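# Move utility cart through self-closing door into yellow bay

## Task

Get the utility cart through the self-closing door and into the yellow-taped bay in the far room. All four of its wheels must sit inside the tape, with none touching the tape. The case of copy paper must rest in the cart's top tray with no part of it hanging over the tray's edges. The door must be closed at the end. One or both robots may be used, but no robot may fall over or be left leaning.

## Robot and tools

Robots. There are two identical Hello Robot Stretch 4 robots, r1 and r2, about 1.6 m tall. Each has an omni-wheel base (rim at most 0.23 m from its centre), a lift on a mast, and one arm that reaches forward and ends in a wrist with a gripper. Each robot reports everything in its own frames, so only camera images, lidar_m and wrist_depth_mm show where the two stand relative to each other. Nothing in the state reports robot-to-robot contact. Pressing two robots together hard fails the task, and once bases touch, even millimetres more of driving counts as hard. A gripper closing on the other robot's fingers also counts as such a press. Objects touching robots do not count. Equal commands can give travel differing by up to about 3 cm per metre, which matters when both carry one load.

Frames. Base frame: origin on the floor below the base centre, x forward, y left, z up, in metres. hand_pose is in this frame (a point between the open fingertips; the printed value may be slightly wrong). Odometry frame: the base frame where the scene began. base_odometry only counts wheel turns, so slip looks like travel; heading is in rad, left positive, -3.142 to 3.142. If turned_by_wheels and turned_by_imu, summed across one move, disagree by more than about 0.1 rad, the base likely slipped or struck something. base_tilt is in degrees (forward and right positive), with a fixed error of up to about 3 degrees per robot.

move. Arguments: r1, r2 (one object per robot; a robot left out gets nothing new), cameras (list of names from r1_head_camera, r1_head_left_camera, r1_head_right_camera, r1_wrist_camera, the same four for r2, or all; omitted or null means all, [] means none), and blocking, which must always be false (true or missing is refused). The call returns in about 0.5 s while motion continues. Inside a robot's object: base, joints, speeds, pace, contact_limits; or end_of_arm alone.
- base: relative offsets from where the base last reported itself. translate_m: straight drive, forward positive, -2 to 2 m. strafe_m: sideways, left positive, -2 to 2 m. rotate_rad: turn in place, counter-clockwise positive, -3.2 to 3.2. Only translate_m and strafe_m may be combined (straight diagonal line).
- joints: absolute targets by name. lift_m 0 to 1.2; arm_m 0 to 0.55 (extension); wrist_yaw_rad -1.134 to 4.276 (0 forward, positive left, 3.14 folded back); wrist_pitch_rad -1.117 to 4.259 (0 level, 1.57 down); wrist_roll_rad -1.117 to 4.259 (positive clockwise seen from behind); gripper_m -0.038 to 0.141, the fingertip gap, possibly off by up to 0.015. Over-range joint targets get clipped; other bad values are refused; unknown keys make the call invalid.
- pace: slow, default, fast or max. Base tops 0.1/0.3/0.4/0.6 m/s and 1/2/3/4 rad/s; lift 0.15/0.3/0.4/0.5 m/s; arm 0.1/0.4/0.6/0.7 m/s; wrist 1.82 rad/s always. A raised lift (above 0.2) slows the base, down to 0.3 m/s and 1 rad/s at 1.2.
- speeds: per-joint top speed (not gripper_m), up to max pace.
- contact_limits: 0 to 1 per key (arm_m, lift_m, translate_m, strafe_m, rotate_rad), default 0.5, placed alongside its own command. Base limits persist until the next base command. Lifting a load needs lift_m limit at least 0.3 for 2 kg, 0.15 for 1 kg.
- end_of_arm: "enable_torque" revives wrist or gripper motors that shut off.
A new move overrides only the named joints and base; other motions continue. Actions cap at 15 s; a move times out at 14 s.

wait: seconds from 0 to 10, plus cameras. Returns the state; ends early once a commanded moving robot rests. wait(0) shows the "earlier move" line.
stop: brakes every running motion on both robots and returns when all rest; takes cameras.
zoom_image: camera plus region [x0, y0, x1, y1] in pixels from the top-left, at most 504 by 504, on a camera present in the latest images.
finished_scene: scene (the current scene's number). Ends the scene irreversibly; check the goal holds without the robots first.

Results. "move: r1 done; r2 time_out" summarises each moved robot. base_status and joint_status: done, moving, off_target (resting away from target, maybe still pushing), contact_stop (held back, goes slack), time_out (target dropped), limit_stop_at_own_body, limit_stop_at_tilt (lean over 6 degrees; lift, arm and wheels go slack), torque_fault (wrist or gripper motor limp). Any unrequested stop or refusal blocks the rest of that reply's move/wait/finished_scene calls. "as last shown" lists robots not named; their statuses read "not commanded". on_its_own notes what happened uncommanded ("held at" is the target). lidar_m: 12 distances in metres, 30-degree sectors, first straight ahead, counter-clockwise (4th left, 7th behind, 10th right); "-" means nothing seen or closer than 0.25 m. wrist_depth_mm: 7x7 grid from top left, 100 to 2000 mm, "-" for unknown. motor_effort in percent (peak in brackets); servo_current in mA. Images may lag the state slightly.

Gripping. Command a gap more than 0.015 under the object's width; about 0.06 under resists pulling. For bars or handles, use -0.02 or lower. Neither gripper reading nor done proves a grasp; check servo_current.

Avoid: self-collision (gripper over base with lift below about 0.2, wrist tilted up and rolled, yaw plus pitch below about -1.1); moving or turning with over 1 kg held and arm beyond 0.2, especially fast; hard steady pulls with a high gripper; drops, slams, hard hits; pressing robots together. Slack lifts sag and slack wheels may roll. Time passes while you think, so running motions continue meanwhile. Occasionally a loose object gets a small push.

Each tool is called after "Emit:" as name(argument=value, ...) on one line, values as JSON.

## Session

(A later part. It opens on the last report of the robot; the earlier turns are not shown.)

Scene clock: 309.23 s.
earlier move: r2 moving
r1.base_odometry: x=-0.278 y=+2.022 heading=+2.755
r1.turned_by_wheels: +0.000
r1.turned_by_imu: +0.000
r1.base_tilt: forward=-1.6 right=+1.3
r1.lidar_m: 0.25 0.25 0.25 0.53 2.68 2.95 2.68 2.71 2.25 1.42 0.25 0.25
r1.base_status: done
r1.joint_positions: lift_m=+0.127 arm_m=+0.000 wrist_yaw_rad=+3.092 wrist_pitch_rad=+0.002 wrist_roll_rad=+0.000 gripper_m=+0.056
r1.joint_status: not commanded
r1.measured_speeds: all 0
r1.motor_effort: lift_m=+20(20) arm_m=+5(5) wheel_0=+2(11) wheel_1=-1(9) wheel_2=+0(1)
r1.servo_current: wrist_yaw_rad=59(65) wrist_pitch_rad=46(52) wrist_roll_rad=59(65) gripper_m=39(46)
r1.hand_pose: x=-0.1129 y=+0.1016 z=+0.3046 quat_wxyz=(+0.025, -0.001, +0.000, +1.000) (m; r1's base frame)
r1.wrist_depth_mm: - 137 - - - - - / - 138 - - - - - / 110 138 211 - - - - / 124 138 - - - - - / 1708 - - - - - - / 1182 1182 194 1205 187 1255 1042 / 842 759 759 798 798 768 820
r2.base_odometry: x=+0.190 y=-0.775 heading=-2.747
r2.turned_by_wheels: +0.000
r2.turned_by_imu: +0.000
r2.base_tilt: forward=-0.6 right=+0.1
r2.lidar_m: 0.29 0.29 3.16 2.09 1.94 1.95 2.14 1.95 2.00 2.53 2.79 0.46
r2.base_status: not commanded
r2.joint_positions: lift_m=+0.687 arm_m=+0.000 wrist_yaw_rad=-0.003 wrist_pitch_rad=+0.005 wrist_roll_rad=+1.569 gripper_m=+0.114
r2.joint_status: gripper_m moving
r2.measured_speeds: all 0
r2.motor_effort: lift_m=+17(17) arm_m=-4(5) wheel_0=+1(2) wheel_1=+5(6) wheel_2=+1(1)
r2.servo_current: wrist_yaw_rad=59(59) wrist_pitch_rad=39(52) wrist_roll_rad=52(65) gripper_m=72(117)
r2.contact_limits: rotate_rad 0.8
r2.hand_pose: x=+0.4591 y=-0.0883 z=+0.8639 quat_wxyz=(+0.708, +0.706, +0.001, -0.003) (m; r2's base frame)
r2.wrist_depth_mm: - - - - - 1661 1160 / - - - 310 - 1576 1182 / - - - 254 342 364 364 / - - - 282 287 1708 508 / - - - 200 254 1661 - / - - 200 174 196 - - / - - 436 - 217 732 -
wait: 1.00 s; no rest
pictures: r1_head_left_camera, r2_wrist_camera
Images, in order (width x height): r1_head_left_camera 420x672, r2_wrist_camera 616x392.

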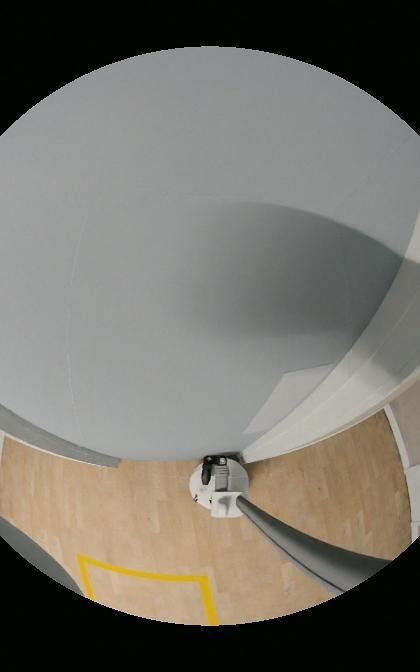

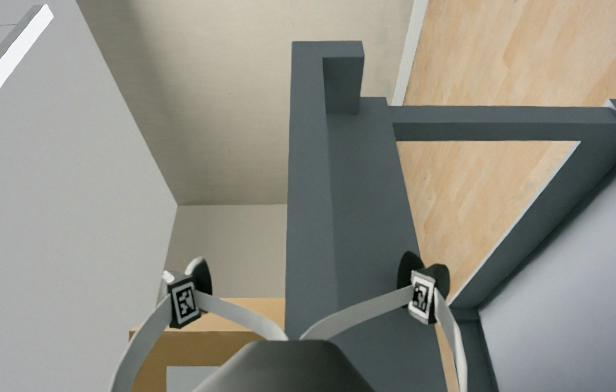

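Emit:
move(blocking=false, r1={"base":{"strafe_m":0.1,"translate_m":0.1},"contact_limits":{"translate_m":0.8},"pace":"slow"}, r2={"base":{"translate_m":-0.3}}, cameras=[])

Emit:
wait(seconds=2, cameras=[])

Emit:
wait(seconds=2, cameras=[])

Emit:
move(blocking=false, r1={"base":{"rotate_rad":0.17},"contact_limits":{"rotate_rad":0.8},"pace":"slow"}, r2={"base":{"strafe_m":-1.1}}, cameras=[])

Emit:
wait(seconds=3, cameras=[])

Emit:
wait(seconds=4)

Scene clock: 320.53 s.
earlier move: r2 done
move: r1 moving; r2 moving
r1.base_odometry: x=-0.289 y=+2.017 heading=+2.755
r1.turned_by_wheels: +0.000
r1.turned_by_imu: +0.000
r1.base_tilt: forward=-1.6 right=+1.3
r1.lidar_m: 0.25 0.25 0.26 0.53 2.69 2.95 2.68 2.71 2.25 1.31 0.25 0.25
r1.base_status: translate_m moving; strafe_m moving
r1.joint_positions: lift_m=+0.127 arm_m=+0.000 wrist_yaw_rad=+3.094 wrist_pitch_rad=+0.002 wrist_roll_rad=+0.000 gripper_m=+0.056
r1.joint_status: not commanded
r1.measured_speeds: translate_m=+0.037 strafe_m=+0.036 rotate_rad=+0.004 lift_m=+0.000 arm_m=+0.000 wrist_yaw_rad=+0.007 wrist_pitch_rad=+0.000 wrist_roll_rad=+0.000
r1.motor_effort: lift_m=+20(20) arm_m=+5(5) wheel_0=-3(5) wheel_1=+13(16) wheel_2=-15(16)
r1.servo_current: wrist_yaw_rad=33(72) wrist_pitch_rad=46(46) wrist_roll_rad=46(65) gripper_m=46(46)
r1.contact_limits: translate_m 0.8
r1.hand_pose: x=-0.1131 y=+0.1010 z=+0.3046 quat_wxyz=(+0.024, -0.001, +0.000, +1.000) (m; r1's base frame)
r1.wrist_depth_mm: - 136 - - - - - / - 137 - - - - - / 106 137 192 - - - - / 123 138 291 - - - - / 1708 - - - - - - / 1229 1229 194 1205 187 1308 1160 / 854 768 750 798 798 768 798
r2.base_odometry: x=+0.219 y=-0.763 heading=-2.747
r2.turned_by_wheels: +0.000
r2.turned_by_imu: +0.000
r2.base_tilt: forward=-0.7 right=+0.1
r2.lidar_m: 0.30 0.30 3.15 2.11 1.90 1.96 2.09 1.93 1.96 2.52 2.79 0.47
r2.base_status: translate_m moving
r2.joint_positions: lift_m=+0.687 arm_m=+0.000 wrist_yaw_rad=-0.003 wrist_pitch_rad=+0.005 wrist_roll_rad=+1.569 gripper_m=+0.120
r2.joint_status: all done
r2.measured_speeds: translate_m=-0.123 strafe_m=+0.000 rotate_rad=+0.000 lift_m=+0.000 arm_m=+0.000 wrist_yaw_rad=+0.000 wrist_pitch_rad=+0.000 wrist_roll_rad=+0.000
r2.motor_effort: lift_m=+17(17) arm_m=-4(4) wheel_0=-5(8) wheel_1=-6(8) wheel_2=+11(12)
r2.servo_current: wrist_yaw_rad=46(59) wrist_pitch_rad=39(46) wrist_roll_rad=39(59) gripper_m=52(59)
r2.hand_pose: x=+0.4591 y=-0.0883 z=+0.8639 quat_wxyz=(+0.708, +0.706, +0.001, -0.003) (m; r2's base frame)
r2.wrist_depth_mm: - - - - - 1661 1205 / - - - 332 - 1708 1182 / - - - 343 379 394 392 / - - - 306 319 1708 521 / - - - 270 281 750 - / - - 200 195 200 - - / - - 466 - 236 778 -
pictures: none
No camera images: "cameras" was empty.

Scene clock: 322.50 s.
earlier move: r1 moving; r2 done
r1.base_odometry: x=-0.407 y=+1.967 heading=+2.755
r1.turned_by_wheels: +0.000
r1.turned_by_imu: +0.001
r1.base_tilt: forward=-1.6 right=+1.3
r1.lidar_m: 0.25 0.25 0.25 0.40 2.60 3.06 2.79 2.81 2.35 0.27 0.25 0.25
r1.base_status: translate_m moving; strafe_m moving
r1.joint_positions: lift_m=+0.127 arm_m=+0.000 wrist_yaw_rad=+3.095 wrist_pitch_rad=+0.002 wrist_roll_rad=+0.000 gripper_m=+0.056
r1.joint_status: not commanded
r1.measured_speeds: all 0
r1.motor_effort: lift_m=+20(20) arm_m=+6(6) wheel_0=-3(8) wheel_1=+15(19) wheel_2=-13(17)
r1.servo_current: wrist_yaw_rad=59(72) wrist_pitch_rad=39(52) wrist_roll_rad=46(65) gripper_m=39(52)
r1.contact_limits: translate_m 0.8
r1.hand_pose: x=-0.1133 y=+0.1006 z=+0.3046 quat_wxyz=(+0.023, -0.001, +0.000, +1.000) (m; r1's base frame)
r1.wrist_depth_mm: - 136 - - - - - / - 136 - - - - - / 106 137 192 - - - - / 122 138 290 - - - - / 1708 - - - - - - / 1182 1205 194 1308 187 1160 1138 / 866 768 759 798 798 778 809
r2.base_odometry: x=+0.467 y=-0.660 heading=-2.747
r2.turned_by_wheels: +0.000
r2.turned_by_imu: +0.000
r2.base_tilt: forward=-0.7 right=+0.1
r2.lidar_m: 0.57 0.73 2.88 1.93 1.73 1.79 1.90 1.73 1.76 2.22 2.95 0.82
r2.base_status: done
r2.joint_positions: lift_m=+0.687 arm_m=+0.000 wrist_yaw_rad=-0.003 wrist_pitch_rad=+0.005 wrist_roll_rad=+1.569 gripper_m=+0.120
r2.joint_status: all done
r2.measured_speeds: all 0
r2.motor_effort: lift_m=+17(17) arm_m=-4(4) wheel_0=-3(11) wheel_1=-4(9) wheel_2=+4(13)
r2.servo_current: wrist_yaw_rad=46(59) wrist_pitch_rad=46(52) wrist_roll_rad=46(59) gripper_m=46(59)
r2.hand_pose: x=+0.4591 y=-0.0882 z=+0.8639 quat_wxyz=(+0.708, +0.706, +0.001, -0.003) (m; r2's base frame)
r2.wrist_depth_mm: - - - - - 1756 1205 / - - - - - 1708 1182 / - - - - - 1618 1182 / - - - 609 - 759 831 / - - - 539 - - 517 / - - 200 473 191 - 473 / - - 723 - - - -
wait: 1.97 of 2 s (r2 has come to rest)
pictures: none
No camera images: "cameras" was empty.

Scene clock: 322.70 s.
earlier move: r1 done
r1.base_odometry: x=-0.407 y=+1.967 heading=+2.755
r1.turned_by_wheels: +0.000
r1.turned_by_imu: +0.000
r1.base_tilt: forward=-1.6 right=+1.3
r1.lidar_m: 0.25 0.25 0.25 0.42 2.62 3.07 2.76 2.81 2.32 0.27 0.25 0.25
r1.base_status: done
r1.joint_positions: lift_m=+0.127 arm_m=+0.000 wrist_yaw_rad=+3.095 wrist_pitch_rad=+0.002 wrist_roll_rad=+0.000 gripper_m=+0.056
r1.joint_status: not commanded
r1.measured_speeds: all 0
r1.motor_effort: lift_m=+20(20) arm_m=+6(6) wheel_0=-5(8) wheel_1=+13(19) wheel_2=-13(17)
r1.servo_current: wrist_yaw_rad=52(72) wrist_pitch_rad=39(52) wrist_roll_rad=46(65) gripper_m=46(52)
r1.contact_limits: translate_m 0.8
r1.hand_pose: x=-0.1133 y=+0.1006 z=+0.3046 quat_wxyz=(+0.023, -0.001, +0.000, +1.000) (m; r1's base frame)
r1.wrist_depth_mm: - 136 - - - - - / - 137 - - - - - / 106 137 190 - - - - / 122 137 291 - - - - / 1708 - - - - - - / 1205 1205 193 1336 187 1160 1138 / 854 741 759 798 798 778 831
r2.base_odometry: x=+0.467 y=-0.660 heading=-2.747
r2.turned_by_wheels: +0.000
r2.turned_by_imu: +0.000
r2.base_tilt: forward=-0.6 right=+0.1
r2.lidar_m: 0.56 0.71 2.90 1.94 1.76 1.81 1.88 1.73 1.78 2.24 2.96 0.84
r2.base_status: done
r2.joint_positions: lift_m=+0.687 arm_m=+0.000 wrist_yaw_rad=-0.003 wrist_pitch_rad=+0.005 wrist_roll_rad=+1.569 gripper_m=+0.120
r2.joint_status: all done
r2.measured_speeds: all 0
r2.motor_effort: lift_m=+17(17) arm_m=-4(4) wheel_0=-4(11) wheel_1=-4(9) wheel_2=+4(13)
r2.servo_current: wrist_yaw_rad=46(59) wrist_pitch_rad=39(52) wrist_roll_rad=39(59) gripper_m=52(59)
r2.hand_pose: x=+0.4591 y=-0.0882 z=+0.8639 quat_wxyz=(+0.708, +0.706, +0.001, -0.003) (m; r2's base frame)
r2.wrist_depth_mm: - - - - - 1708 1182 / - - - - - 1708 1205 / - - - - - 1576 1205 / - - - 609 - 759 820 / - - - 539 - - 521 / - - 201 473 193 - 469 / - - 715 - - - -
wait: 0.20 of 2 s (r1 has come to rest)
pictures: none
No camera images: "cameras" was empty.

Scene clock: 323.20 s.
move: r1 moving; r2 moving
r1.base_odometry: x=-0.407 y=+1.967 heading=+2.873
r1.turned_by_wheels: +0.118
r1.turned_by_imu: +0.118
r1.base_tilt: forward=-1.6 right=+1.3
r1.lidar_m: 0.25 0.25 0.25 0.47 2.67 2.93 2.79 2.90 2.24 0.25 0.25 0.25
r1.base_status: rotate_rad moving
r1.joint_positions: lift_m=+0.127 arm_m=+0.000 wrist_yaw_rad=+3.095 wrist_pitch_rad=+0.002 wrist_roll_rad=+0.000 gripper_m=+0.056
r1.joint_status: not commanded
r1.measured_speeds: translate_m=+0.001 strafe_m=+0.001 rotate_rad=+0.335 lift_m=+0.000 arm_m=+0.000 wrist_yaw_rad=+0.000 wrist_pitch_rad=+0.000 wrist_roll_rad=+0.000
r1.motor_effort: lift_m=+20(20) arm_m=+6(6) wheel_0=-3(8) wheel_1=+1(12) wheel_2=-10(15)
r1.servo_current: wrist_yaw_rad=59(72) wrist_pitch_rad=46(46) wrist_roll_rad=59(59) gripper_m=39(46)
r1.contact_limits: rotate_rad 0.8
r1.hand_pose: x=-0.1133 y=+0.1006 z=+0.3046 quat_wxyz=(+0.023, -0.001, +0.000, +1.000) (m; r1's base frame)
r1.wrist_depth_mm: - 137 - - - - - / - 137 - - - - - / 109 137 191 - - - - / 123 137 294 - - - - / 1661 - - - - - - / 1229 1255 193 1229 187 1281 1138 / 854 741 759 809 798 768 809
r2.base_odometry: x=+0.453 y=-0.627 heading=-2.747
r2.turned_by_wheels: +0.000
r2.turned_by_imu: +0.000
r2.base_tilt: forward=-0.7 right=+0.1
r2.lidar_m: 0.59 0.66 2.93 1.96 1.78 1.79 1.83 1.71 1.74 2.23 2.92 0.87
r2.base_status: strafe_m moving
r2.joint_positions: lift_m=+0.687 arm_m=+0.000 wrist_yaw_rad=-0.003 wrist_pitch_rad=+0.005 wrist_roll_rad=+1.569 gripper_m=+0.120
r2.joint_status: not commanded
r2.measured_speeds: translate_m=+0.000 strafe_m=-0.141 rotate_rad=-0.002 lift_m=+0.000 arm_m=+0.000 wrist_yaw_rad=+0.000 wrist_pitch_rad=+0.000 wrist_roll_rad=+0.000
r2.motor_effort: lift_m=+17(17) arm_m=-4(4) wheel_0=+7(12) wheel_1=-12(12) wheel_2=+0(4)
r2.servo_current: wrist_yaw_rad=39(52) wrist_pitch_rad=39(46) wrist_roll_rad=46(52) gripper_m=52(52)
r2.hand_pose: x=+0.4591 y=-0.0882 z=+0.8639 quat_wxyz=(+0.708, +0.706, +0.001, -0.003) (m; r2's base frame)
r2.wrist_depth_mm: - - - - - 1661 1182 / - - - - - 1708 1182 / - - - - - 1708 1205 / - - - 627 - 621 1098 / - - - 564 - 854 535 / - - 200 488 192 - 484 / - - 723 - - - 452
pictures: none
No camera images: "cameras" was empty.

Scene clock: 323.80 s.
earlier move: r1 done; r2 moving
r1.base_odometry: x=-0.407 y=+1.967 heading=+2.924
r1.turned_by_wheels: +0.051
r1.turned_by_imu: +0.051
r1.base_tilt: forward=-1.6 right=+1.3
r1.lidar_m: - 0.25 0.25 0.54 2.72 2.88 2.79 2.91 2.23 0.25 0.25 0.25
r1.base_status: done
r1.joint_positions: lift_m=+0.127 arm_m=+0.000 wrist_yaw_rad=+3.092 wrist_pitch_rad=+0.002 wrist_roll_rad=+0.000 gripper_m=+0.056
r1.joint_status: not commanded
r1.measured_speeds: all 0
r1.motor_effort: lift_m=+20(20) arm_m=+5(6) wheel_0=-6(8) wheel_1=+5(12) wheel_2=-12(15)
r1.servo_current: wrist_yaw_rad=46(72) wrist_pitch_rad=39(52) wrist_roll_rad=33(72) gripper_m=39(46)
r1.contact_limits: rotate_rad 0.8
r1.hand_pose: x=-0.1130 y=+0.1015 z=+0.3046 quat_wxyz=(+0.025, -0.001, +0.000, +1.000) (m; r1's base frame)
r1.wrist_depth_mm: - 136 - - - - - / - 137 - - - - - / 109 138 208 - - - - / 123 138 - - - - - / 1661 - - - - - - / 1182 1182 194 1182 187 1229 1118 / 842 759 750 788 809 778 820
r2.base_odometry: x=+0.400 y=-0.498 heading=-2.747
r2.turned_by_wheels: +0.000
r2.turned_by_imu: +0.000
r2.base_tilt: forward=-0.7 right=+0.1
r2.lidar_m: 0.68 0.62 3.10 2.10 1.88 1.97 1.75 1.61 1.66 2.13 2.81 2.86
r2.base_status: strafe_m moving
r2.joint_positions: lift_m=+0.687 arm_m=+0.000 wrist_yaw_rad=-0.003 wrist_pitch_rad=+0.005 wrist_roll_rad=+1.569 gripper_m=+0.120
r2.joint_status: not commanded
r2.measured_speeds: translate_m=+0.001 strafe_m=-0.303 rotate_rad=-0.003 lift_m=+0.000 arm_m=+0.000 wrist_yaw_rad=+0.000 wrist_pitch_rad=+0.000 wrist_roll_rad=+0.000
r2.motor_effort: lift_m=+17(17) arm_m=-4(4) wheel_0=+7(12) wheel_1=-8(12) wheel_2=+1(4)
r2.servo_current: wrist_yaw_rad=52(59) wrist_pitch_rad=39(46) wrist_roll_rad=39(52) gripper_m=46(59)
r2.hand_pose: x=+0.4591 y=-0.0882 z=+0.8639 quat_wxyz=(+0.708, +0.706, +0.001, -0.003) (m; r2's base frame)
r2.wrist_depth_mm: - - - - - 1618 1160 / - - - - - 1708 1205 / - - - - - 1756 1229 / - - - - - 1756 1182 / - - - 654 - 647 1078 / - - 198 569 196 559 564 / - - 788 - - - 525
wait: 0.60 of 3 s (r1 has come to rest)
pictures: none
No camera images: "cameras" was empty.

Scene clock: 327.70 s.
earlier move: r2 done
r1.base_odometry: x=-0.407 y=+1.967 heading=+2.924
r1.turned_by_wheels: +0.000
r1.turned_by_imu: +0.000
r1.base_tilt: forward=-1.6 right=+1.3
r1.lidar_m: - 0.25 0.25 0.53 2.69 2.87 2.76 2.93 2.24 0.25 0.25 0.25
r1.base_status: done
r1.joint_positions: lift_m=+0.127 arm_m=+0.000 wrist_yaw_rad=+3.092 wrist_pitch_rad=+0.002 wrist_roll_rad=+0.000 gripper_m=+0.056
r1.joint_status: not commanded
r1.measured_speeds: all 0
r1.motor_effort: lift_m=+20(20) arm_m=+5(6) wheel_0=-7(8) wheel_1=+5(12) wheel_2=-12(15)
r1.servo_current: wrist_yaw_rad=46(72) wrist_pitch_rad=46(52) wrist_roll_rad=52(72) gripper_m=39(46)
r1.contact_limits: rotate_rad 0.8
r1.hand_pose: x=-0.1130 y=+0.1015 z=+0.3046 quat_wxyz=(+0.025, -0.001, +0.000, +1.000) (m; r1's base frame)
r1.wrist_depth_mm: - 137 - - - - - / - 137 - - - - - / 109 137 208 - - - - / 123 138 - - - - - / 1708 - - - - - - / 1160 1182 193 1205 187 1255 1138 / 842 750 750 798 798 788 820
r2.base_odometry: x=+0.044 y=+0.356 heading=-2.747
r2.turned_by_wheels: +0.000
r2.turned_by_imu: +0.002
r2.base_tilt: forward=-0.7 right=+0.1
r2.lidar_m: 2.67 1.19 1.17 2.88 2.66 1.76 1.18 1.08 1.11 1.40 2.08 2.11
r2.base_status: done
r2.joint_positions: lift_m=+0.687 arm_m=+0.000 wrist_yaw_rad=-0.003 wrist_pitch_rad=+0.005 wrist_roll_rad=+1.569 gripper_m=+0.120
r2.joint_status: not commanded
r2.measured_speeds: all 0
r2.motor_effort: lift_m=+17(17) arm_m=-4(4) wheel_0=+3(12) wheel_1=-2(12) wheel_2=+0(4)
r2.servo_current: wrist_yaw_rad=46(59) wrist_pitch_rad=46(52) wrist_roll_rad=39(65) gripper_m=52(59)
r2.hand_pose: x=+0.4591 y=-0.0882 z=+0.8639 quat_wxyz=(+0.708, +0.706, +0.001, -0.003) (m; r2's base frame)
r2.wrist_depth_mm: - - - - - 1661 1182 / - - - - - 1661 1205 / - - - - - 1708 1205 / - - - - - 1708 1182 / - - - - - 1618 1160 / - - 199 - 213 1499 1205 / - - - - - 1708 1205
wait: 3.90 of 4 s (r2 has come to rest)
pictures: r1_head_camera, r1_head_left_camera, r1_head_right_camera, r1_wrist_camera, r2_head_camera, r2_head_left_camera, r2_head_right_camera, r2_wrist_camera
Images, in order (width x height): r1_head_camera 420x560, r1_head_left_camera 420x672, r1_head_right_camera 420x672, r1_wrist_camera 616x392, r2_head_camera 420x560, r2_head_left_camera 420x672, r2_head_right_camera 420x672, r2_wrist_camera 616x392.

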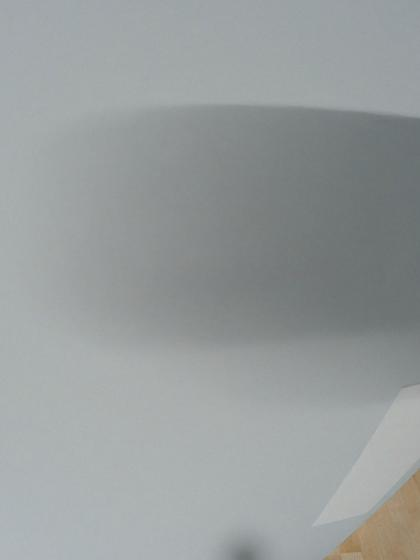

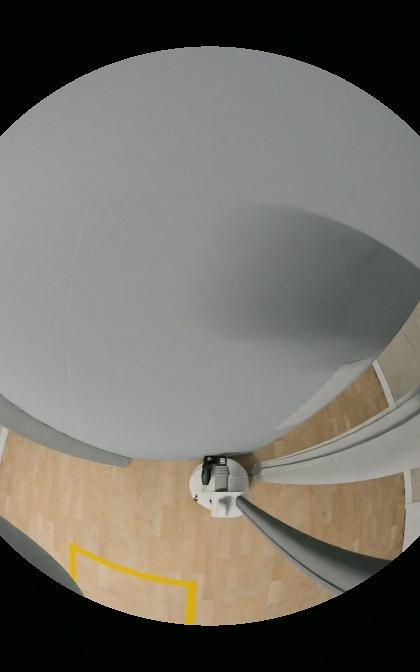

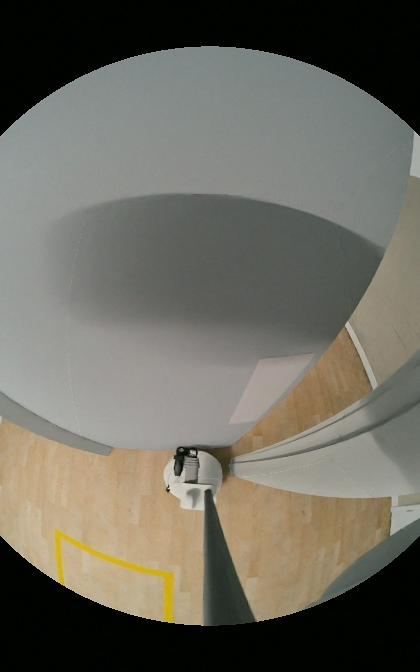

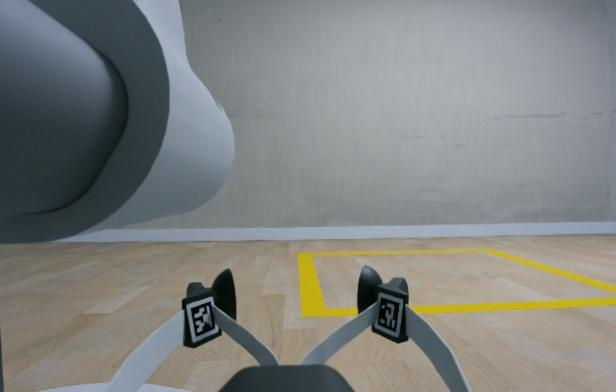

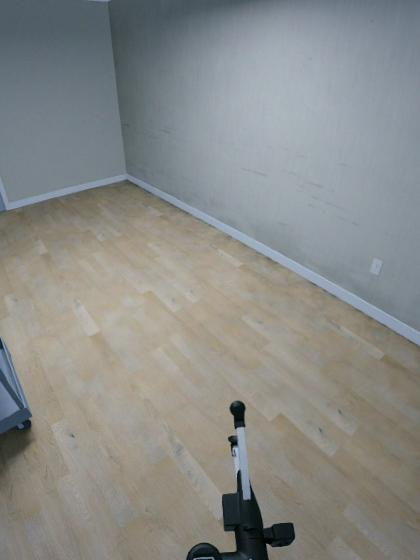

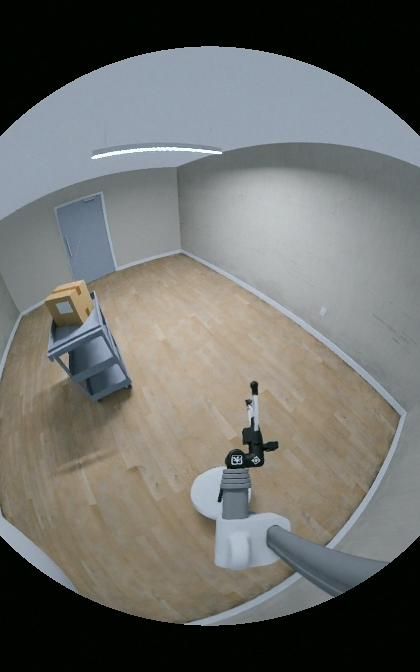

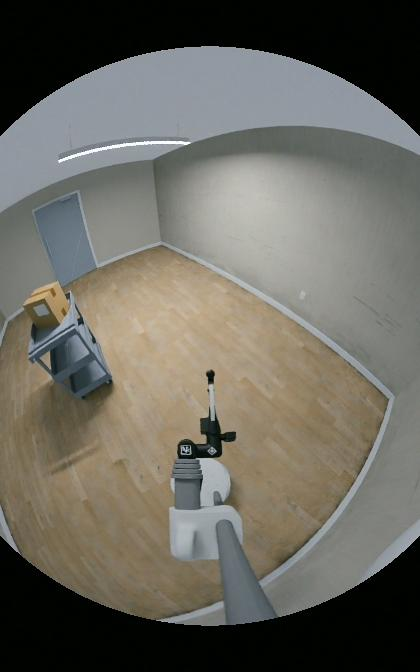

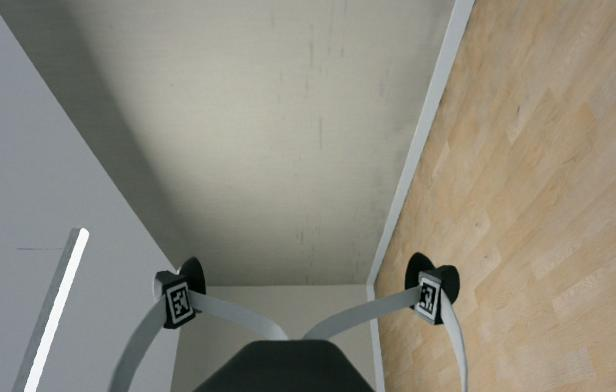

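Emit:
move(blocking=false, r1={"base":{"strafe_m":0.1,"translate_m":0.8},"contact_limits":{"translate_m":0.8},"pace":"slow"}, r2={"base":{"rotate_rad":0.236},"joints":{"wrist_roll_rad":0,"lift_m":0.82}}, cameras=[])

Emit:
wait(seconds=3, cameras=[])

Emit:
move(blocking=false, r2={"base":{"translate_m":1.4}}, cameras=[])

Emit:
wait(seconds=7, cameras=[])

Emit:
wait(seconds=4, cameras=["r1_head_left_camera","r2_head_camera","r2_head_left_camera"])

Scene clock: 334.53 s.
move: r1 moving; r2 moving
r1.base_odometry: x=-0.419 y=+1.968 heading=+2.924
r1.turned_by_wheels: +0.000
r1.turned_by_imu: +0.000
r1.base_tilt: forward=-1.6 right=+1.3
r1.lidar_m: 0.25 0.25 0.25 0.51 2.71 2.87 2.79 2.92 2.24 0.25 0.25 0.25
r1.base_status: translate_m moving; strafe_m moving
r1.joint_positions: lift_m=+0.127 arm_m=+0.000 wrist_yaw_rad=+3.092 wrist_pitch_rad=+0.002 wrist_roll_rad=+0.000 gripper_m=+0.056
r1.joint_status: not commanded
r1.measured_speeds: translate_m=+0.050 strafe_m=+0.006 rotate_rad=+0.000 lift_m=+0.000 arm_m=+0.000 wrist_yaw_rad=+0.000 wrist_pitch_rad=+0.000 wrist_roll_rad=+0.000
r1.motor_effort: lift_m=+20(20) arm_m=+5(5) wheel_0=+13(15) wheel_1=+13(13) wheel_2=-18(19)
r1.servo_current: wrist_yaw_rad=46(52) wrist_pitch_rad=46(52) wrist_roll_rad=65(65) gripper_m=39(52)
r1.contact_limits: translate_m 0.8
r1.hand_pose: x=-0.1130 y=+0.1015 z=+0.3046 quat_wxyz=(+0.025, -0.001, +0.000, +1.000) (m; r1's base frame)
r1.wrist_depth_mm: - 137 - - - - - / - 137 - - - - - / 110 137 197 - - - - / 121 138 - - - - - / 1661 1921 - - - - - / 1182 1205 194 1182 187 1255 1160 / 854 750 750 809 788 768 820
r2.base_odometry: x=+0.044 y=+0.356 heading=-2.546
r2.turned_by_wheels: +0.201
r2.turned_by_imu: +0.196
r2.base_tilt: forward=-0.7 right=+0.1
r2.lidar_m: 3.28 1.18 1.25 2.70 2.66 1.47 1.11 1.09 1.15 1.72 2.08 2.22
r2.base_status: rotate_rad moving
r2.joint_positions: lift_m=+0.725 arm_m=+0.000 wrist_yaw_rad=-0.002 wrist_pitch_rad=+0.005 wrist_roll_rad=+0.981 gripper_m=+0.120
r2.joint_status: lift_m moving; wrist_roll_rad moving
r2.measured_speeds: translate_m=+0.000 strafe_m=+0.001 rotate_rad=+0.401 lift_m=+0.146 arm_m=+0.000 wrist_yaw_rad=+0.000 wrist_pitch_rad=+0.000 wrist_roll_rad=-1.820
r2.motor_effort: lift_m=+24(24) arm_m=-4(4) wheel_0=-5(8) wheel_1=-4(9) wheel_2=-5(10)
r2.servo_current: wrist_yaw_rad=33(59) wrist_pitch_rad=46(46) wrist_roll_rad=72(98) gripper_m=52(59)
r2.hand_pose: x=+0.4591 y=-0.0881 z=+0.9015 quat_wxyz=(+0.882, +0.471, +0.001, -0.002) (m; r2's base frame)
r2.wrist_depth_mm: - - - - - - - / - - - - - - 1921 / - - - - - - 1708 / - - - - - - 1499 / - - - - - 1808 1308 / - - 198 - 213 1397 1182 / - - - - 1808 1397 1060
pictures: none
No camera images: "cameras" was empty.

Scene clock: 335.63 s.
earlier move: r1 moving; r2 done
r1.base_odometry: x=-0.517 y=+1.977 heading=+2.925
r1.turned_by_wheels: +0.001
r1.turned_by_imu: +0.001
r1.base_tilt: forward=-1.6 right=+1.2
r1.lidar_m: 0.25 0.25 0.25 0.41 2.68 2.99 2.87 3.05 0.27 0.26 2.23 0.26
r1.base_status: translate_m moving; strafe_m moving
r1.joint_positions: lift_m=+0.127 arm_m=+0.000 wrist_yaw_rad=+3.098 wrist_pitch_rad=+0.002 wrist_roll_rad=+0.000 gripper_m=+0.056
r1.joint_status: not commanded
r1.measured_speeds: translate_m=+0.100 strafe_m=+0.012 rotate_rad=+0.003 lift_m=+0.000 arm_m=+0.000 wrist_yaw_rad=+0.000 wrist_pitch_rad=+0.000 wrist_roll_rad=+0.000
r1.motor_effort: lift_m=+20(20) arm_m=+7(7) wheel_0=+12(15) wheel_1=+13(18) wheel_2=-12(19)
r1.servo_current: wrist_yaw_rad=52(78) wrist_pitch_rad=46(52) wrist_roll_rad=39(72) gripper_m=46(52)
r1.contact_limits: translate_m 0.8
r1.hand_pose: x=-0.1138 y=+0.0998 z=+0.3046 quat_wxyz=(+0.022, -0.001, +0.000, +1.000) (m; r1's base frame)
r1.wrist_depth_mm: - 136 - - - - - / - 136 - - - - - / 105 136 185 - - - - / 121 137 277 - - - - / 1618 - - - - - - / 1182 1182 191 1205 187 1160 1138 / 854 759 768 809 798 778 831
r2.base_odometry: x=+0.044 y=+0.356 heading=-2.512
r2.turned_by_wheels: +0.034
r2.turned_by_imu: +0.033
r2.base_tilt: forward=-0.7 right=+0.0
r2.lidar_m: 3.41 1.15 1.27 2.69 2.67 1.39 1.10 1.07 1.18 1.80 2.07 2.26
r2.base_status: done
r2.joint_positions: lift_m=+0.820 arm_m=+0.000 wrist_yaw_rad=-0.002 wrist_pitch_rad=+0.005 wrist_roll_rad=+0.002 gripper_m=+0.120
r2.joint_status: all done
r2.measured_speeds: all 0
r2.motor_effort: lift_m=+21(24) arm_m=-4(4) wheel_0=-2(8) wheel_1=-4(9) wheel_2=-5(10)
r2.servo_current: wrist_yaw_rad=46(65) wrist_pitch_rad=46(52) wrist_roll_rad=46(98) gripper_m=52(59)
r2.hand_pose: x=+0.4591 y=-0.0881 z=+0.9966 quat_wxyz=(+1.000, +0.001, +0.002, -0.001) (m; r2's base frame)
r2.wrist_depth_mm: - - - - - - - / - - - - - - - / - - - - - - - / - - - - - - - / 1182 - - - - - - / - - 201 - 199 - - / 1042 - - - - - 1863
wait: 1.10 of 3 s (r2 has come to rest)
pictures: none
No camera images: "cameras" was empty.

Scene clock: 336.13 s.
earlier move: r1 moving
move: r2 moving
r1.base_odometry: x=-0.567 y=+1.982 heading=+2.925
r1.turned_by_wheels: +0.000
r1.turned_by_imu: +0.000
r1.base_tilt: forward=-1.6 right=+1.3
r1.lidar_m: 0.25 0.25 0.25 0.38 2.68 3.07 2.96 3.06 0.28 0.27 2.26 0.26
r1.base_status: translate_m moving; strafe_m moving
r1.joint_positions: lift_m=+0.127 arm_m=+0.000 wrist_yaw_rad=+3.099 wrist_pitch_rad=+0.002 wrist_roll_rad=+0.000 gripper_m=+0.056
r1.joint_status: not commanded
r1.measured_speeds: translate_m=+0.099 strafe_m=+0.012 rotate_rad=+0.003 lift_m=+0.000 arm_m=+0.000 wrist_yaw_rad=+0.000 wrist_pitch_rad=+0.000 wrist_roll_rad=+0.000
r1.motor_effort: lift_m=+20(20) arm_m=+8(8) wheel_0=+11(15) wheel_1=+13(16) wheel_2=-12(14)
r1.servo_current: wrist_yaw_rad=59(72) wrist_pitch_rad=39(46) wrist_roll_rad=26(59) gripper_m=33(46)
r1.contact_limits: translate_m 0.8
r1.hand_pose: x=-0.1138 y=+0.0997 z=+0.3046 quat_wxyz=(+0.021, -0.001, +0.000, +1.000) (m; r1's base frame)
r1.wrist_depth_mm: - 136 - - - - - / - 136 220 - - - - / 107 136 185 - - - - / 123 137 254 - - - - / 1756 - - - - - - / 1205 1205 194 1205 188 1138 1138 / 866 759 750 809 798 778 820
r2.base_odometry: x=+0.019 y=+0.337 heading=-2.512
r2.turned_by_wheels: +0.000
r2.turned_by_imu: +0.000
r2.base_tilt: forward=-0.7 right=+0.1
r2.lidar_m: 3.42 1.14 1.22 2.71 2.67 1.45 1.13 1.11 1.22 1.86 2.06 2.26
r2.base_status: translate_m moving
r2.joint_positions: lift_m=+0.820 arm_m=+0.000 wrist_yaw_rad=-0.002 wrist_pitch_rad=+0.005 wrist_roll_rad=+0.002 gripper_m=+0.120
r2.joint_status: not commanded
r2.measured_speeds: translate_m=+0.121 strafe_m=+0.000 rotate_rad=+0.002 lift_m=+0.000 arm_m=+0.000 wrist_yaw_rad=+0.000 wrist_pitch_rad=+0.000 wrist_roll_rad=+0.000
r2.motor_effort: lift_m=+21(21) arm_m=-4(4) wheel_0=+10(10) wheel_1=+6(8) wheel_2=-13(14)
r2.servo_current: wrist_yaw_rad=46(59) wrist_pitch_rad=39(46) wrist_roll_rad=52(59) gripper_m=52(52)
r2.hand_pose: x=+0.4591 y=-0.0881 z=+0.9966 quat_wxyz=(+1.000, +0.001, +0.002, -0.001) (m; r2's base frame)
r2.wrist_depth_mm: - - - - - - - / - - - - - - - / - - - - - - - / - - - - - - - / 1366 - - - - - - / - - 200 - 199 - - / 1281 - - - - - 1921
pictures: none
No camera images: "cameras" was empty.

Scene clock: 341.80 s.
earlier move: r1 moving; r2 done
r1.base_odometry: x=-1.131 y=+2.035 heading=+2.924
r1.turned_by_wheels: +0.000
r1.turned_by_imu: +0.000
r1.base_tilt: forward=-1.6 right=+1.3
r1.lidar_m: 2.32 0.25 - 0.25 0.30 0.92 3.55 0.63 0.83 2.21 2.31 3.21
r1.base_status: translate_m moving; strafe_m moving
r1.joint_positions: lift_m=+0.127 arm_m=+0.000 wrist_yaw_rad=+3.092 wrist_pitch_rad=+0.002 wrist_roll_rad=+0.000 gripper_m=+0.056
r1.joint_status: not commanded
r1.measured_speeds: translate_m=+0.100 strafe_m=+0.013 rotate_rad=+0.000 lift_m=+0.000 arm_m=+0.000 wrist_yaw_rad=+0.000 wrist_pitch_rad=+0.000 wrist_roll_rad=+0.000
r1.motor_effort: lift_m=+20(20) arm_m=+5(8) wheel_0=+4(15) wheel_1=+10(16) wheel_2=-9(15)
r1.servo_current: wrist_yaw_rad=33(85) wrist_pitch_rad=46(52) wrist_roll_rad=33(65) gripper_m=46(52)
r1.contact_limits: translate_m 0.8
r1.hand_pose: x=-0.1129 y=+0.1016 z=+0.3046 quat_wxyz=(+0.025, -0.001, +0.000, +1.000) (m; r1's base frame)
r1.wrist_depth_mm: - 137 - - - - - / - 137 - - - - 798 / 109 137 202 - - - 798 / 123 138 - - - - 798 / 691 - - - - - 798 / 768 1182 194 1182 187 1160 798 / 750 759 750 798 798 759 768
r2.base_odometry: x=-1.087 y=-0.469 heading=-2.512
r2.turned_by_wheels: +0.000
r2.turned_by_imu: +0.002
r2.base_tilt: forward=-0.6 right=+0.1
r2.lidar_m: 2.55 2.72 2.97 0.71 0.68 3.05 2.42 2.37 1.99 1.57 1.52 1.69
r2.base_status: done
r2.joint_positions: lift_m=+0.820 arm_m=+0.000 wrist_yaw_rad=-0.002 wrist_pitch_rad=+0.005 wrist_roll_rad=+0.002 gripper_m=+0.120
r2.joint_status: not commanded
r2.measured_speeds: all 0
r2.motor_effort: lift_m=+21(21) arm_m=-4(4) wheel_0=+2(11) wheel_1=+4(9) wheel_2=-3(14)
r2.servo_current: wrist_yaw_rad=46(72) wrist_pitch_rad=46(52) wrist_roll_rad=46(59) gripper_m=52(59)
r2.hand_pose: x=+0.4591 y=-0.0881 z=+0.9966 quat_wxyz=(+1.000, +0.001, +0.002, -0.001) (m; r2's base frame)
r2.wrist_depth_mm: - - - - - - - / - - - - - - - / - - - - - - - / - - - - - - - / - - - - - - - / - - 201 - 199 - - / - - - - - 1756 -
wait: 5.67 of 7 s (r2 has come to rest)
pictures: none
No camera images: "cameras" was empty.

Scene clock: 343.37 s.
earlier move: r1 done
r1.base_odometry: x=-1.209 y=+2.042 heading=+2.924
r1.turned_by_wheels: +0.000
r1.turned_by_imu: +0.000
r1.base_tilt: forward=-1.6 right=+1.2
r1.lidar_m: 2.21 0.25 3.34 0.25 0.29 0.77 3.61 0.72 0.93 2.24 2.34 3.19
r1.base_status: done
r1.joint_positions: lift_m=+0.127 arm_m=+0.000 wrist_yaw_rad=+3.092 wrist_pitch_rad=+0.002 wrist_roll_rad=+0.000 gripper_m=+0.056
r1.joint_status: not commanded
r1.measured_speeds: all 0
r1.motor_effort: lift_m=+20(20) arm_m=+5(8) wheel_0=+1(15) wheel_1=+9(16) wheel_2=-5(15)
r1.servo_current: wrist_yaw_rad=39(85) wrist_pitch_rad=39(52) wrist_roll_rad=39(65) gripper_m=39(52)
r1.contact_limits: translate_m 0.8
r1.hand_pose: x=-0.1129 y=+0.1016 z=+0.3046 quat_wxyz=(+0.025, -0.001, +0.000, +1.000) (m; r1's base frame)
r1.wrist_depth_mm: - 137 - - - - 512 / - 137 - - - - 521 / 109 138 202 - - - 535 / 123 138 - - - - 539 / 759 - - - - - 535 / 778 1229 194 1182 187 1138 530 / 778 750 759 809 798 768 521
r2.base_odometry: x=-1.087 y=-0.469 heading=-2.512
r2.turned_by_wheels: +0.000
r2.turned_by_imu: +0.000
r2.base_tilt: forward=-0.6 right=+0.1
r2.lidar_m: 2.56 2.66 2.83 0.70 0.69 3.00 2.38 2.36 1.98 1.56 1.53 1.67
r2.base_status: done
r2.joint_positions: lift_m=+0.820 arm_m=+0.000 wrist_yaw_rad=-0.002 wrist_pitch_rad=+0.005 wrist_roll_rad=+0.002 gripper_m=+0.120
r2.joint_status: not commanded
r2.measured_speeds: all 0
r2.motor_effort: lift_m=+21(21) arm_m=-4(4) wheel_0=+2(11) wheel_1=+4(9) wheel_2=-4(14)
r2.servo_current: wrist_yaw_rad=52(72) wrist_pitch_rad=46(52) wrist_roll_rad=59(59) gripper_m=59(59)
r2.hand_pose: x=+0.4591 y=-0.0881 z=+0.9966 quat_wxyz=(+1.000, +0.001, +0.002, -0.001) (m; r2's base frame)
r2.wrist_depth_mm: - - - - - - - / - - - - - - - / - - - - - - - / - - - - - - - / - - - - - - - / - - 202 - 199 - - / - - - - - - -
wait: 1.57 of 4 s (r1 has come to rest)
pictures: r1_head_left_camera, r2_head_camera, r2_head_left_camera
Images, in order (width x height): r1_head_left_camera 420x672, r2_head_camera 420x560, r2_head_left_camera 420x672.

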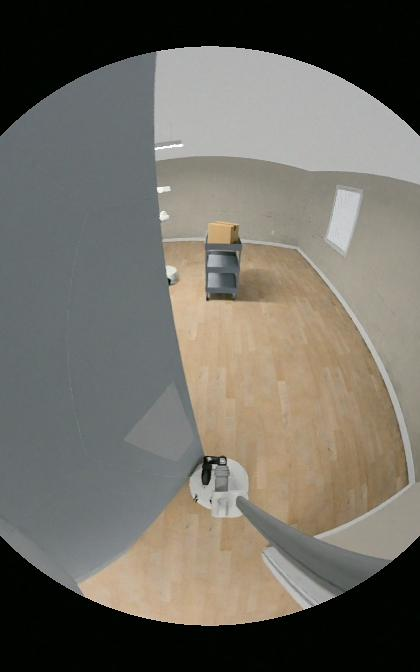

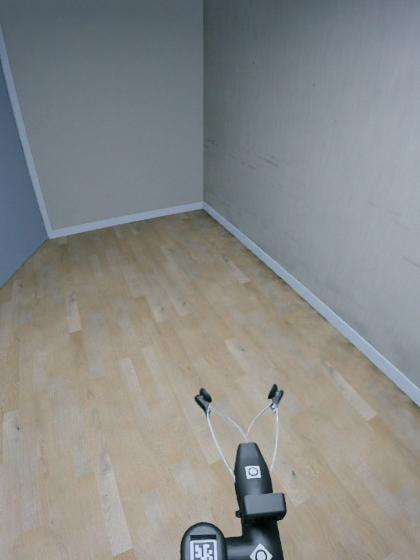

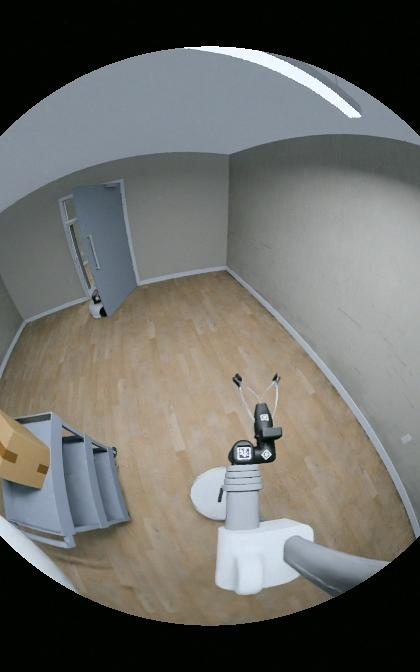

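Emit:
move(blocking=false, r1={"base":{"strafe_m":0.32,"translate_m":-0.08},"contact_limits":{"strafe_m":0.8},"pace":"slow"}, r2={"base":{"translate_m":1.4,"strafe_m":-0.12}}, cameras=[])

Emit:
wait(seconds=8, cameras=[])

Emit:
wait(seconds=8, cameras=["r1_head_left_camera","r2_head_camera","r2_head_left_camera"])

Scene clock: 351.83 s.
move: r1 moving; r2 moving
r1.base_odometry: x=-1.209 y=+2.029 heading=+2.924
r1.turned_by_wheels: +0.000
r1.turned_by_imu: -0.001
r1.base_tilt: forward=-1.6 right=+1.3
r1.lidar_m: 2.23 0.25 3.38 0.25 0.28 0.73 3.66 0.72 0.91 2.24 2.31 3.23
r1.base_status: translate_m moving; strafe_m moving
r1.joint_positions: lift_m=+0.127 arm_m=+0.000 wrist_yaw_rad=+3.092 wrist_pitch_rad=+0.002 wrist_roll_rad=+0.000 gripper_m=+0.056
r1.joint_status: not commanded
r1.measured_speeds: translate_m=-0.012 strafe_m=+0.048 rotate_rad=-0.002 lift_m=+0.000 arm_m=+0.000 wrist_yaw_rad=+0.000 wrist_pitch_rad=+0.000 wrist_roll_rad=+0.000
r1.motor_effort: lift_m=+20(20) arm_m=+5(5) wheel_0=-16(16) wheel_1=+10(12) wheel_2=+0(6)
r1.servo_current: wrist_yaw_rad=39(52) wrist_pitch_rad=39(46) wrist_roll_rad=46(65) gripper_m=39(46)
r1.contact_limits: strafe_m 0.8
r1.hand_pose: x=-0.1129 y=+0.1016 z=+0.3046 quat_wxyz=(+0.025, -0.001, +0.000, +1.000) (m; r1's base frame)
r1.wrist_depth_mm: - 137 - - - - 473 / - 137 - - - - 488 / 109 138 204 - - - 496 / 124 138 - - - - 500 / 768 - - - - - 500 / 788 1182 194 1205 187 1160 492 / 788 750 759 798 798 778 488
r2.base_odometry: x=-1.114 y=-0.485 heading=-2.512
r2.turned_by_wheels: +0.000
r2.turned_by_imu: +0.001
r2.base_tilt: forward=-0.7 right=+0.1
r2.lidar_m: 2.50 2.62 2.82 0.73 0.69 3.08 2.43 2.41 1.96 1.52 1.52 1.66
r2.base_status: translate_m moving; strafe_m moving
r2.joint_positions: lift_m=+0.820 arm_m=+0.000 wrist_yaw_rad=-0.002 wrist_pitch_rad=+0.005 wrist_roll_rad=+0.002 gripper_m=+0.120
r2.joint_status: not commanded
r2.measured_speeds: translate_m=+0.122 strafe_m=-0.010 rotate_rad=-0.002 lift_m=+0.000 arm_m=+0.000 wrist_yaw_rad=+0.000 wrist_pitch_rad=+0.000 wrist_roll_rad=+0.000
r2.motor_effort: lift_m=+21(21) arm_m=-4(4) wheel_0=+7(12) wheel_1=+8(8) wheel_2=-13(13)
r2.servo_current: wrist_yaw_rad=52(52) wrist_pitch_rad=52(52) wrist_roll_rad=52(59) gripper_m=46(59)
r2.hand_pose: x=+0.4591 y=-0.0881 z=+0.9966 quat_wxyz=(+1.000, +0.001, +0.002, -0.001) (m; r2's base frame)
r2.wrist_depth_mm: - - - - - - - / - - - - - - - / - - - - - - - / - - - - - - - / - - - - - - - / - - 201 - 199 - - / - - - - - - -
pictures: none
No camera images: "cameras" was empty.

Scene clock: 355.87 s.
earlier move: r1 done; r2 moving
r1.base_odometry: x=-1.200 y=+1.713 heading=+2.924
r1.turned_by_wheels: +0.000
r1.turned_by_imu: +0.000
r1.base_tilt: forward=-1.6 right=+1.3
r1.lidar_m: 2.31 0.25 0.25 - 0.25 0.31 3.56 0.93 0.88 2.26 2.65 3.68
r1.base_status: done
r1.joint_positions: lift_m=+0.127 arm_m=+0.000 wrist_yaw_rad=+3.092 wrist_pitch_rad=+0.002 wrist_roll_rad=+0.000 gripper_m=+0.056
r1.joint_status: not commanded
r1.measured_speeds: all 0
r1.motor_effort: lift_m=+20(20) arm_m=+5(5) wheel_0=-11(18) wheel_1=+6(13) wheel_2=+2(6)
r1.servo_current: wrist_yaw_rad=46(65) wrist_pitch_rad=33(52) wrist_roll_rad=52(72) gripper_m=39(52)
r1.contact_limits: strafe_m 0.8
r1.hand_pose: x=-0.1129 y=+0.1016 z=+0.3046 quat_wxyz=(+0.025, -0.001, +0.000, +1.000) (m; r1's base frame)
r1.wrist_depth_mm: - 137 - - - 293 181 / - 137 - - - 271 183 / 109 137 203 - - 273 185 / 123 138 - - - 274 186 / 1661 - - - 1863 274 185 / 1182 1205 194 1182 187 274 185 / 831 750 750 809 517 213 184
r2.base_odometry: x=-2.098 y=-1.081 heading=-2.512
r2.turned_by_wheels: +0.000
r2.turned_by_imu: +0.002
r2.base_tilt: forward=-0.6 right=+0.0
r2.lidar_m: 1.64 2.38 1.71 3.79 1.35 1.38 3.44 2.65 1.25 1.00 0.99 1.10
r2.base_status: translate_m moving; strafe_m moving
r2.joint_positions: lift_m=+0.820 arm_m=+0.000 wrist_yaw_rad=-0.002 wrist_pitch_rad=+0.005 wrist_roll_rad=+0.002 gripper_m=+0.120
r2.joint_status: not commanded
r2.measured_speeds: translate_m=+0.299 strafe_m=-0.026 rotate_rad=+0.001 lift_m=+0.000 arm_m=+0.000 wrist_yaw_rad=+0.000 wrist_pitch_rad=+0.000 wrist_roll_rad=+0.000
r2.motor_effort: lift_m=+21(21) arm_m=-4(4) wheel_0=+10(13) wheel_1=+7(8) wheel_2=-9(14)
r2.servo_current: wrist_yaw_rad=59(65) wrist_pitch_rad=46(52) wrist_roll_rad=52(65) gripper_m=52(59)
r2.hand_pose: x=+0.4591 y=-0.0881 z=+0.9966 quat_wxyz=(+1.000, +0.001, +0.002, -0.001) (m; r2's base frame)
r2.wrist_depth_mm: - - - - - - - / - - - - - - - / - - - - - - - / - - - - - - - / - - - - - - - / - - 201 - 185 - - / - - - - - - -
wait: 4.03 of 8 s (r1 has come to rest)
pictures: none
No camera images: "cameras" was empty.

Scene clock: 357.50 s.
earlier move: r2 done
r1.base_odometry: x=-1.200 y=+1.713 heading=+2.924
r1.turned_by_wheels: +0.000
r1.turned_by_imu: +0.000
r1.base_tilt: forward=-1.6 right=+1.3
r1.lidar_m: 2.29 0.25 0.25 - 0.25 0.32 3.57 0.97 0.90 2.26 2.64 3.64
r1.base_status: done
r1.joint_positions: lift_m=+0.127 arm_m=+0.000 wrist_yaw_rad=+3.092 wrist_pitch_rad=+0.002 wrist_roll_rad=+0.000 gripper_m=+0.056
r1.joint_status: not commanded
r1.measured_speeds: all 0
r1.motor_effort: lift_m=+20(20) arm_m=+5(5) wheel_0=-11(18) wheel_1=+7(13) wheel_2=+2(6)
r1.servo_current: wrist_yaw_rad=46(65) wrist_pitch_rad=39(52) wrist_roll_rad=46(72) gripper_m=39(52)
r1.contact_limits: strafe_m 0.8
r1.hand_pose: x=-0.1129 y=+0.1016 z=+0.3046 quat_wxyz=(+0.025, -0.001, +0.000, +1.000) (m; r1's base frame)
r1.wrist_depth_mm: - 136 - - - 293 181 / - 137 - - - 270 182 / 109 137 202 - - 273 185 / 123 138 - - - 274 185 / 1708 - - - 1921 277 186 / 1205 1182 193 1182 187 273 185 / 842 750 750 809 517 213 185
r2.base_odometry: x=-2.289 y=-1.196 heading=-2.512
r2.turned_by_wheels: +0.000
r2.turned_by_imu: +0.000
r2.base_tilt: forward=-0.7 right=+0.1
r2.lidar_m: 1.52 2.19 1.61 3.62 1.88 1.53 3.66 2.39 1.12 0.90 0.89 0.97
r2.base_status: done
r2.joint_positions: lift_m=+0.820 arm_m=+0.000 wrist_yaw_rad=-0.002 wrist_pitch_rad=+0.005 wrist_roll_rad=+0.002 gripper_m=+0.120
r2.joint_status: not commanded
r2.measured_speeds: all 0
r2.motor_effort: lift_m=+21(21) arm_m=-4(4) wheel_0=+3(13) wheel_1=+3(8) wheel_2=-4(14)
r2.servo_current: wrist_yaw_rad=39(65) wrist_pitch_rad=46(52) wrist_roll_rad=46(65) gripper_m=59(59)
r2.hand_pose: x=+0.4591 y=-0.0881 z=+0.9966 quat_wxyz=(+1.000, +0.001, +0.002, -0.001) (m; r2's base frame)
r2.wrist_depth_mm: - - - - - - - / - - - - - - - / - - - - - - - / - - - - - - - / - - - - - - - / - 185 198 - 185 - - / - - - - - - -
wait: 1.63 of 8 s (r2 has come to rest)
pictures: r1_head_left_camera, r2_head_camera, r2_head_left_camera
Images, in order (width x height): r1_head_left_camera 420x672, r2_head_camera 420x560, r2_head_left_camera 420x672.

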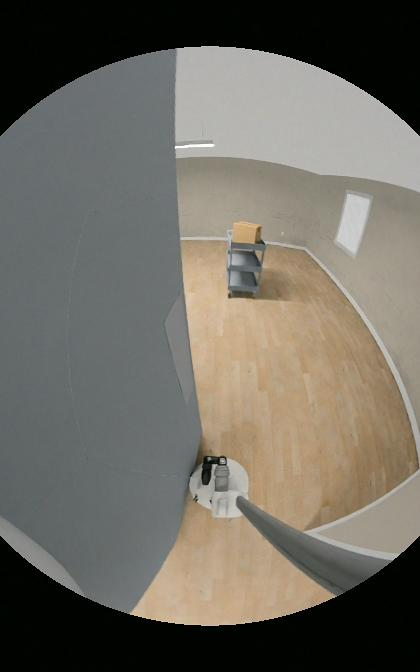

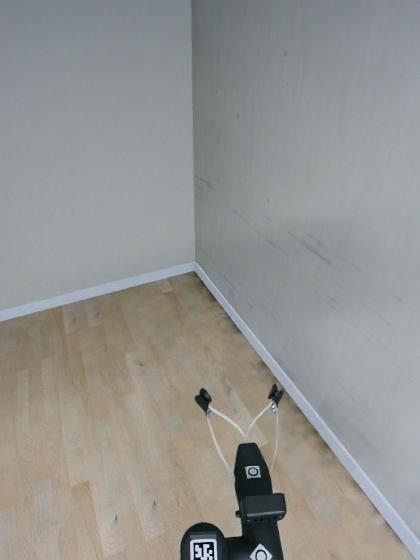

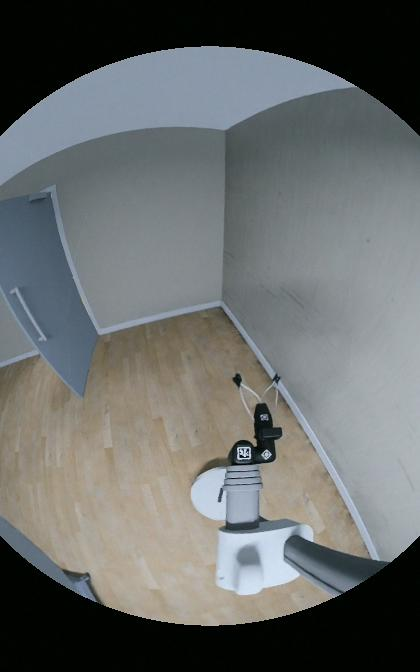

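Rotate r2 to face the leaf.

Emit:
move(blocking=false, r2={"base":{"rotate_rad":1.9}}, cameras=[])

Emit:
wait(seconds=4, cameras=["r2_wrist_camera","r2_head_camera","r2_head_left_camera"])

Scene clock: 361.77 s.
move: r2 moving
r1: as last shown
r1.lidar_m: 2.31 0.25 0.25 - 0.25 0.35 3.54 0.97 0.89 2.27 2.64 3.62
r1.motor_effort: lift_m=+20(20) arm_m=+5(5) wheel_0=-11(11) wheel_1=+7(7) wheel_2=+2(2)
r1.servo_current: wrist_yaw_rad=39(72) wrist_pitch_rad=46(46) wrist_roll_rad=39(59) gripper_m=39(46)
r1.contact_limits: strafe_m 0.8
r1.wrist_depth_mm: - 137 - - - 293 181 / - 137 - - - 271 183 / 109 137 203 - - 273 185 / 123 138 - - - 274 185 / 1661 - - - 1863 276 185 / 1182 1205 194 1182 188 276 186 / 842 750 750 798 517 213 185
r2.base_odometry: x=-2.289 y=-1.196 heading=-2.260
r2.turned_by_wheels: +0.251
r2.turned_by_imu: +0.244
r2.base_tilt: forward=-0.7 right=+0.1
r2.lidar_m: 2.18 1.83 1.62 3.86 1.54 1.70 3.64 1.54 0.99 0.89 0.91 1.13
r2.base_status: rotate_rad moving
r2.joint_positions: lift_m=+0.820 arm_m=+0.000 wrist_yaw_rad=-0.002 wrist_pitch_rad=+0.005 wrist_roll_rad=+0.002 gripper_m=+0.120
r2.joint_status: not commanded
r2.measured_speeds: translate_m=-0.001 strafe_m=-0.001 rotate_rad=+0.970 lift_m=+0.000 arm_m=+0.000 wrist_yaw_rad=+0.000 wrist_pitch_rad=+0.000 wrist_roll_rad=+0.000
r2.motor_effort: lift_m=+21(21) arm_m=-4(4) wheel_0=-7(8) wheel_1=-8(10) wheel_2=-11(12)
r2.servo_current: wrist_yaw_rad=52(59) wrist_pitch_rad=39(46) wrist_roll_rad=46(52) gripper_m=52(52)
r2.hand_pose: x=+0.4591 y=-0.0881 z=+0.9966 quat_wxyz=(+1.000, +0.001, +0.002, -0.001) (m; r2's base frame)
r2.wrist_depth_mm: - - - - - - - / - - - - - - - / - - - - - - - / - - - - - - - / - - - - - - - / - 186 190 - 195 - - / - - - - - - -
pictures: none
No camera images: "cameras" was empty.

Scene clock: 363.50 s.
earlier move: r2 done
r1.base_odometry: x=-1.200 y=+1.713 heading=+2.924
r1.turned_by_wheels: +0.000
r1.turned_by_imu: +0.000
r1.base_tilt: forward=-1.6 right=+1.3
r1.lidar_m: 2.30 0.25 0.25 - 0.25 0.32 3.57 0.95 0.88 2.31 2.64 3.65
r1.base_status: not commanded
r1.joint_positions: lift_m=+0.127 arm_m=+0.000 wrist_yaw_rad=+3.092 wrist_pitch_rad=+0.002 wrist_roll_rad=+0.000 gripper_m=+0.056
r1.joint_status: not commanded
r1.measured_speeds: all 0
r1.motor_effort: lift_m=+20(20) arm_m=+5(5) wheel_0=-11(11) wheel_1=+7(7) wheel_2=+2(2)
r1.servo_current: wrist_yaw_rad=59(72) wrist_pitch_rad=46(52) wrist_roll_rad=39(72) gripper_m=46(46)
r1.contact_limits: strafe_m 0.8
r1.hand_pose: x=-0.1129 y=+0.1016 z=+0.3046 quat_wxyz=(+0.025, -0.001, +0.000, +1.000) (m; r1's base frame)
r1.wrist_depth_mm: - 137 - - - 293 182 / - 137 - - - 272 183 / 109 137 203 - - 273 185 / 123 138 - - - 276 185 / 1708 - - - 1921 274 186 / 1205 1205 194 1182 187 274 185 / 842 750 759 809 517 212 185
r2.base_odometry: x=-2.289 y=-1.196 heading=-0.613
r2.turned_by_wheels: +1.648
r2.turned_by_imu: +1.604
r2.base_tilt: forward=-0.8 right=+0.1
r2.lidar_m: 3.83 1.51 1.81 3.61 1.44 0.94 0.89 0.92 1.20 2.18 1.62 1.63
r2.base_status: done
r2.joint_positions: lift_m=+0.820 arm_m=+0.000 wrist_yaw_rad=-0.002 wrist_pitch_rad=+0.005 wrist_roll_rad=+0.002 gripper_m=+0.120
r2.joint_status: not commanded
r2.measured_speeds: all 0
r2.motor_effort: lift_m=+20(21) arm_m=-4(4) wheel_0=-4(9) wheel_1=-4(11) wheel_2=-5(13)
r2.servo_current: wrist_yaw_rad=33(65) wrist_pitch_rad=52(52) wrist_roll_rad=52(65) gripper_m=46(52)
r2.hand_pose: x=+0.4591 y=-0.0881 z=+0.9967 quat_wxyz=(+1.000, +0.001, +0.002, -0.001) (m; r2's base frame)
r2.wrist_depth_mm: - - - - - - - / - - - - - - - / - - - - - - - / 1308 - - - - - - / 1281 - - - - - - / - - 201 - 199 - - / 1182 - - - - - -
wait: 1.73 of 4 s (r2 has come to rest)
pictures: r2_head_camera, r2_head_left_camera, r2_wrist_camera
Images, in order (width x height): r2_head_camera 420x560, r2_head_left_camera 420x672, r2_wrist_camera 616x392.

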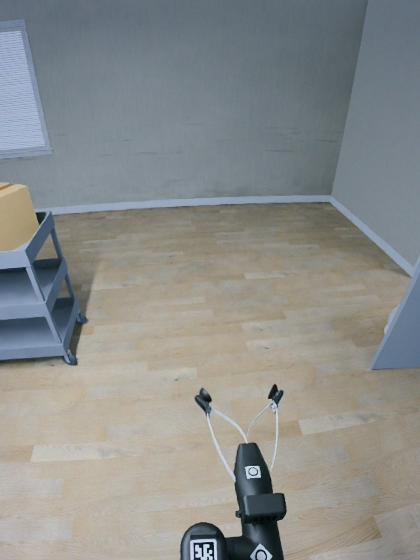

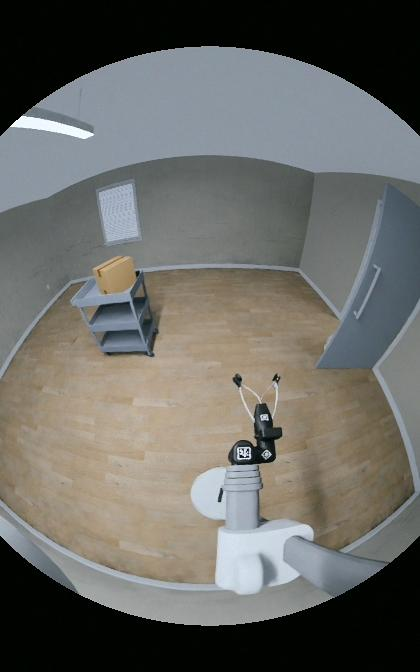

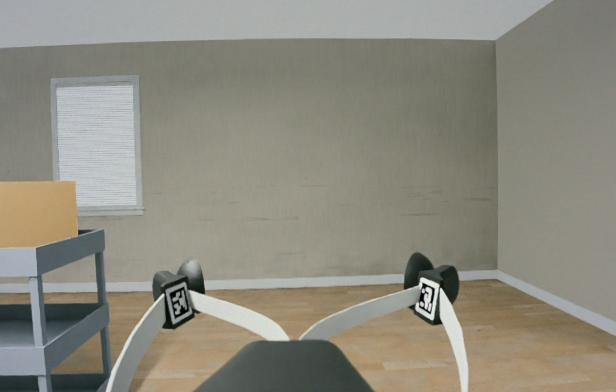

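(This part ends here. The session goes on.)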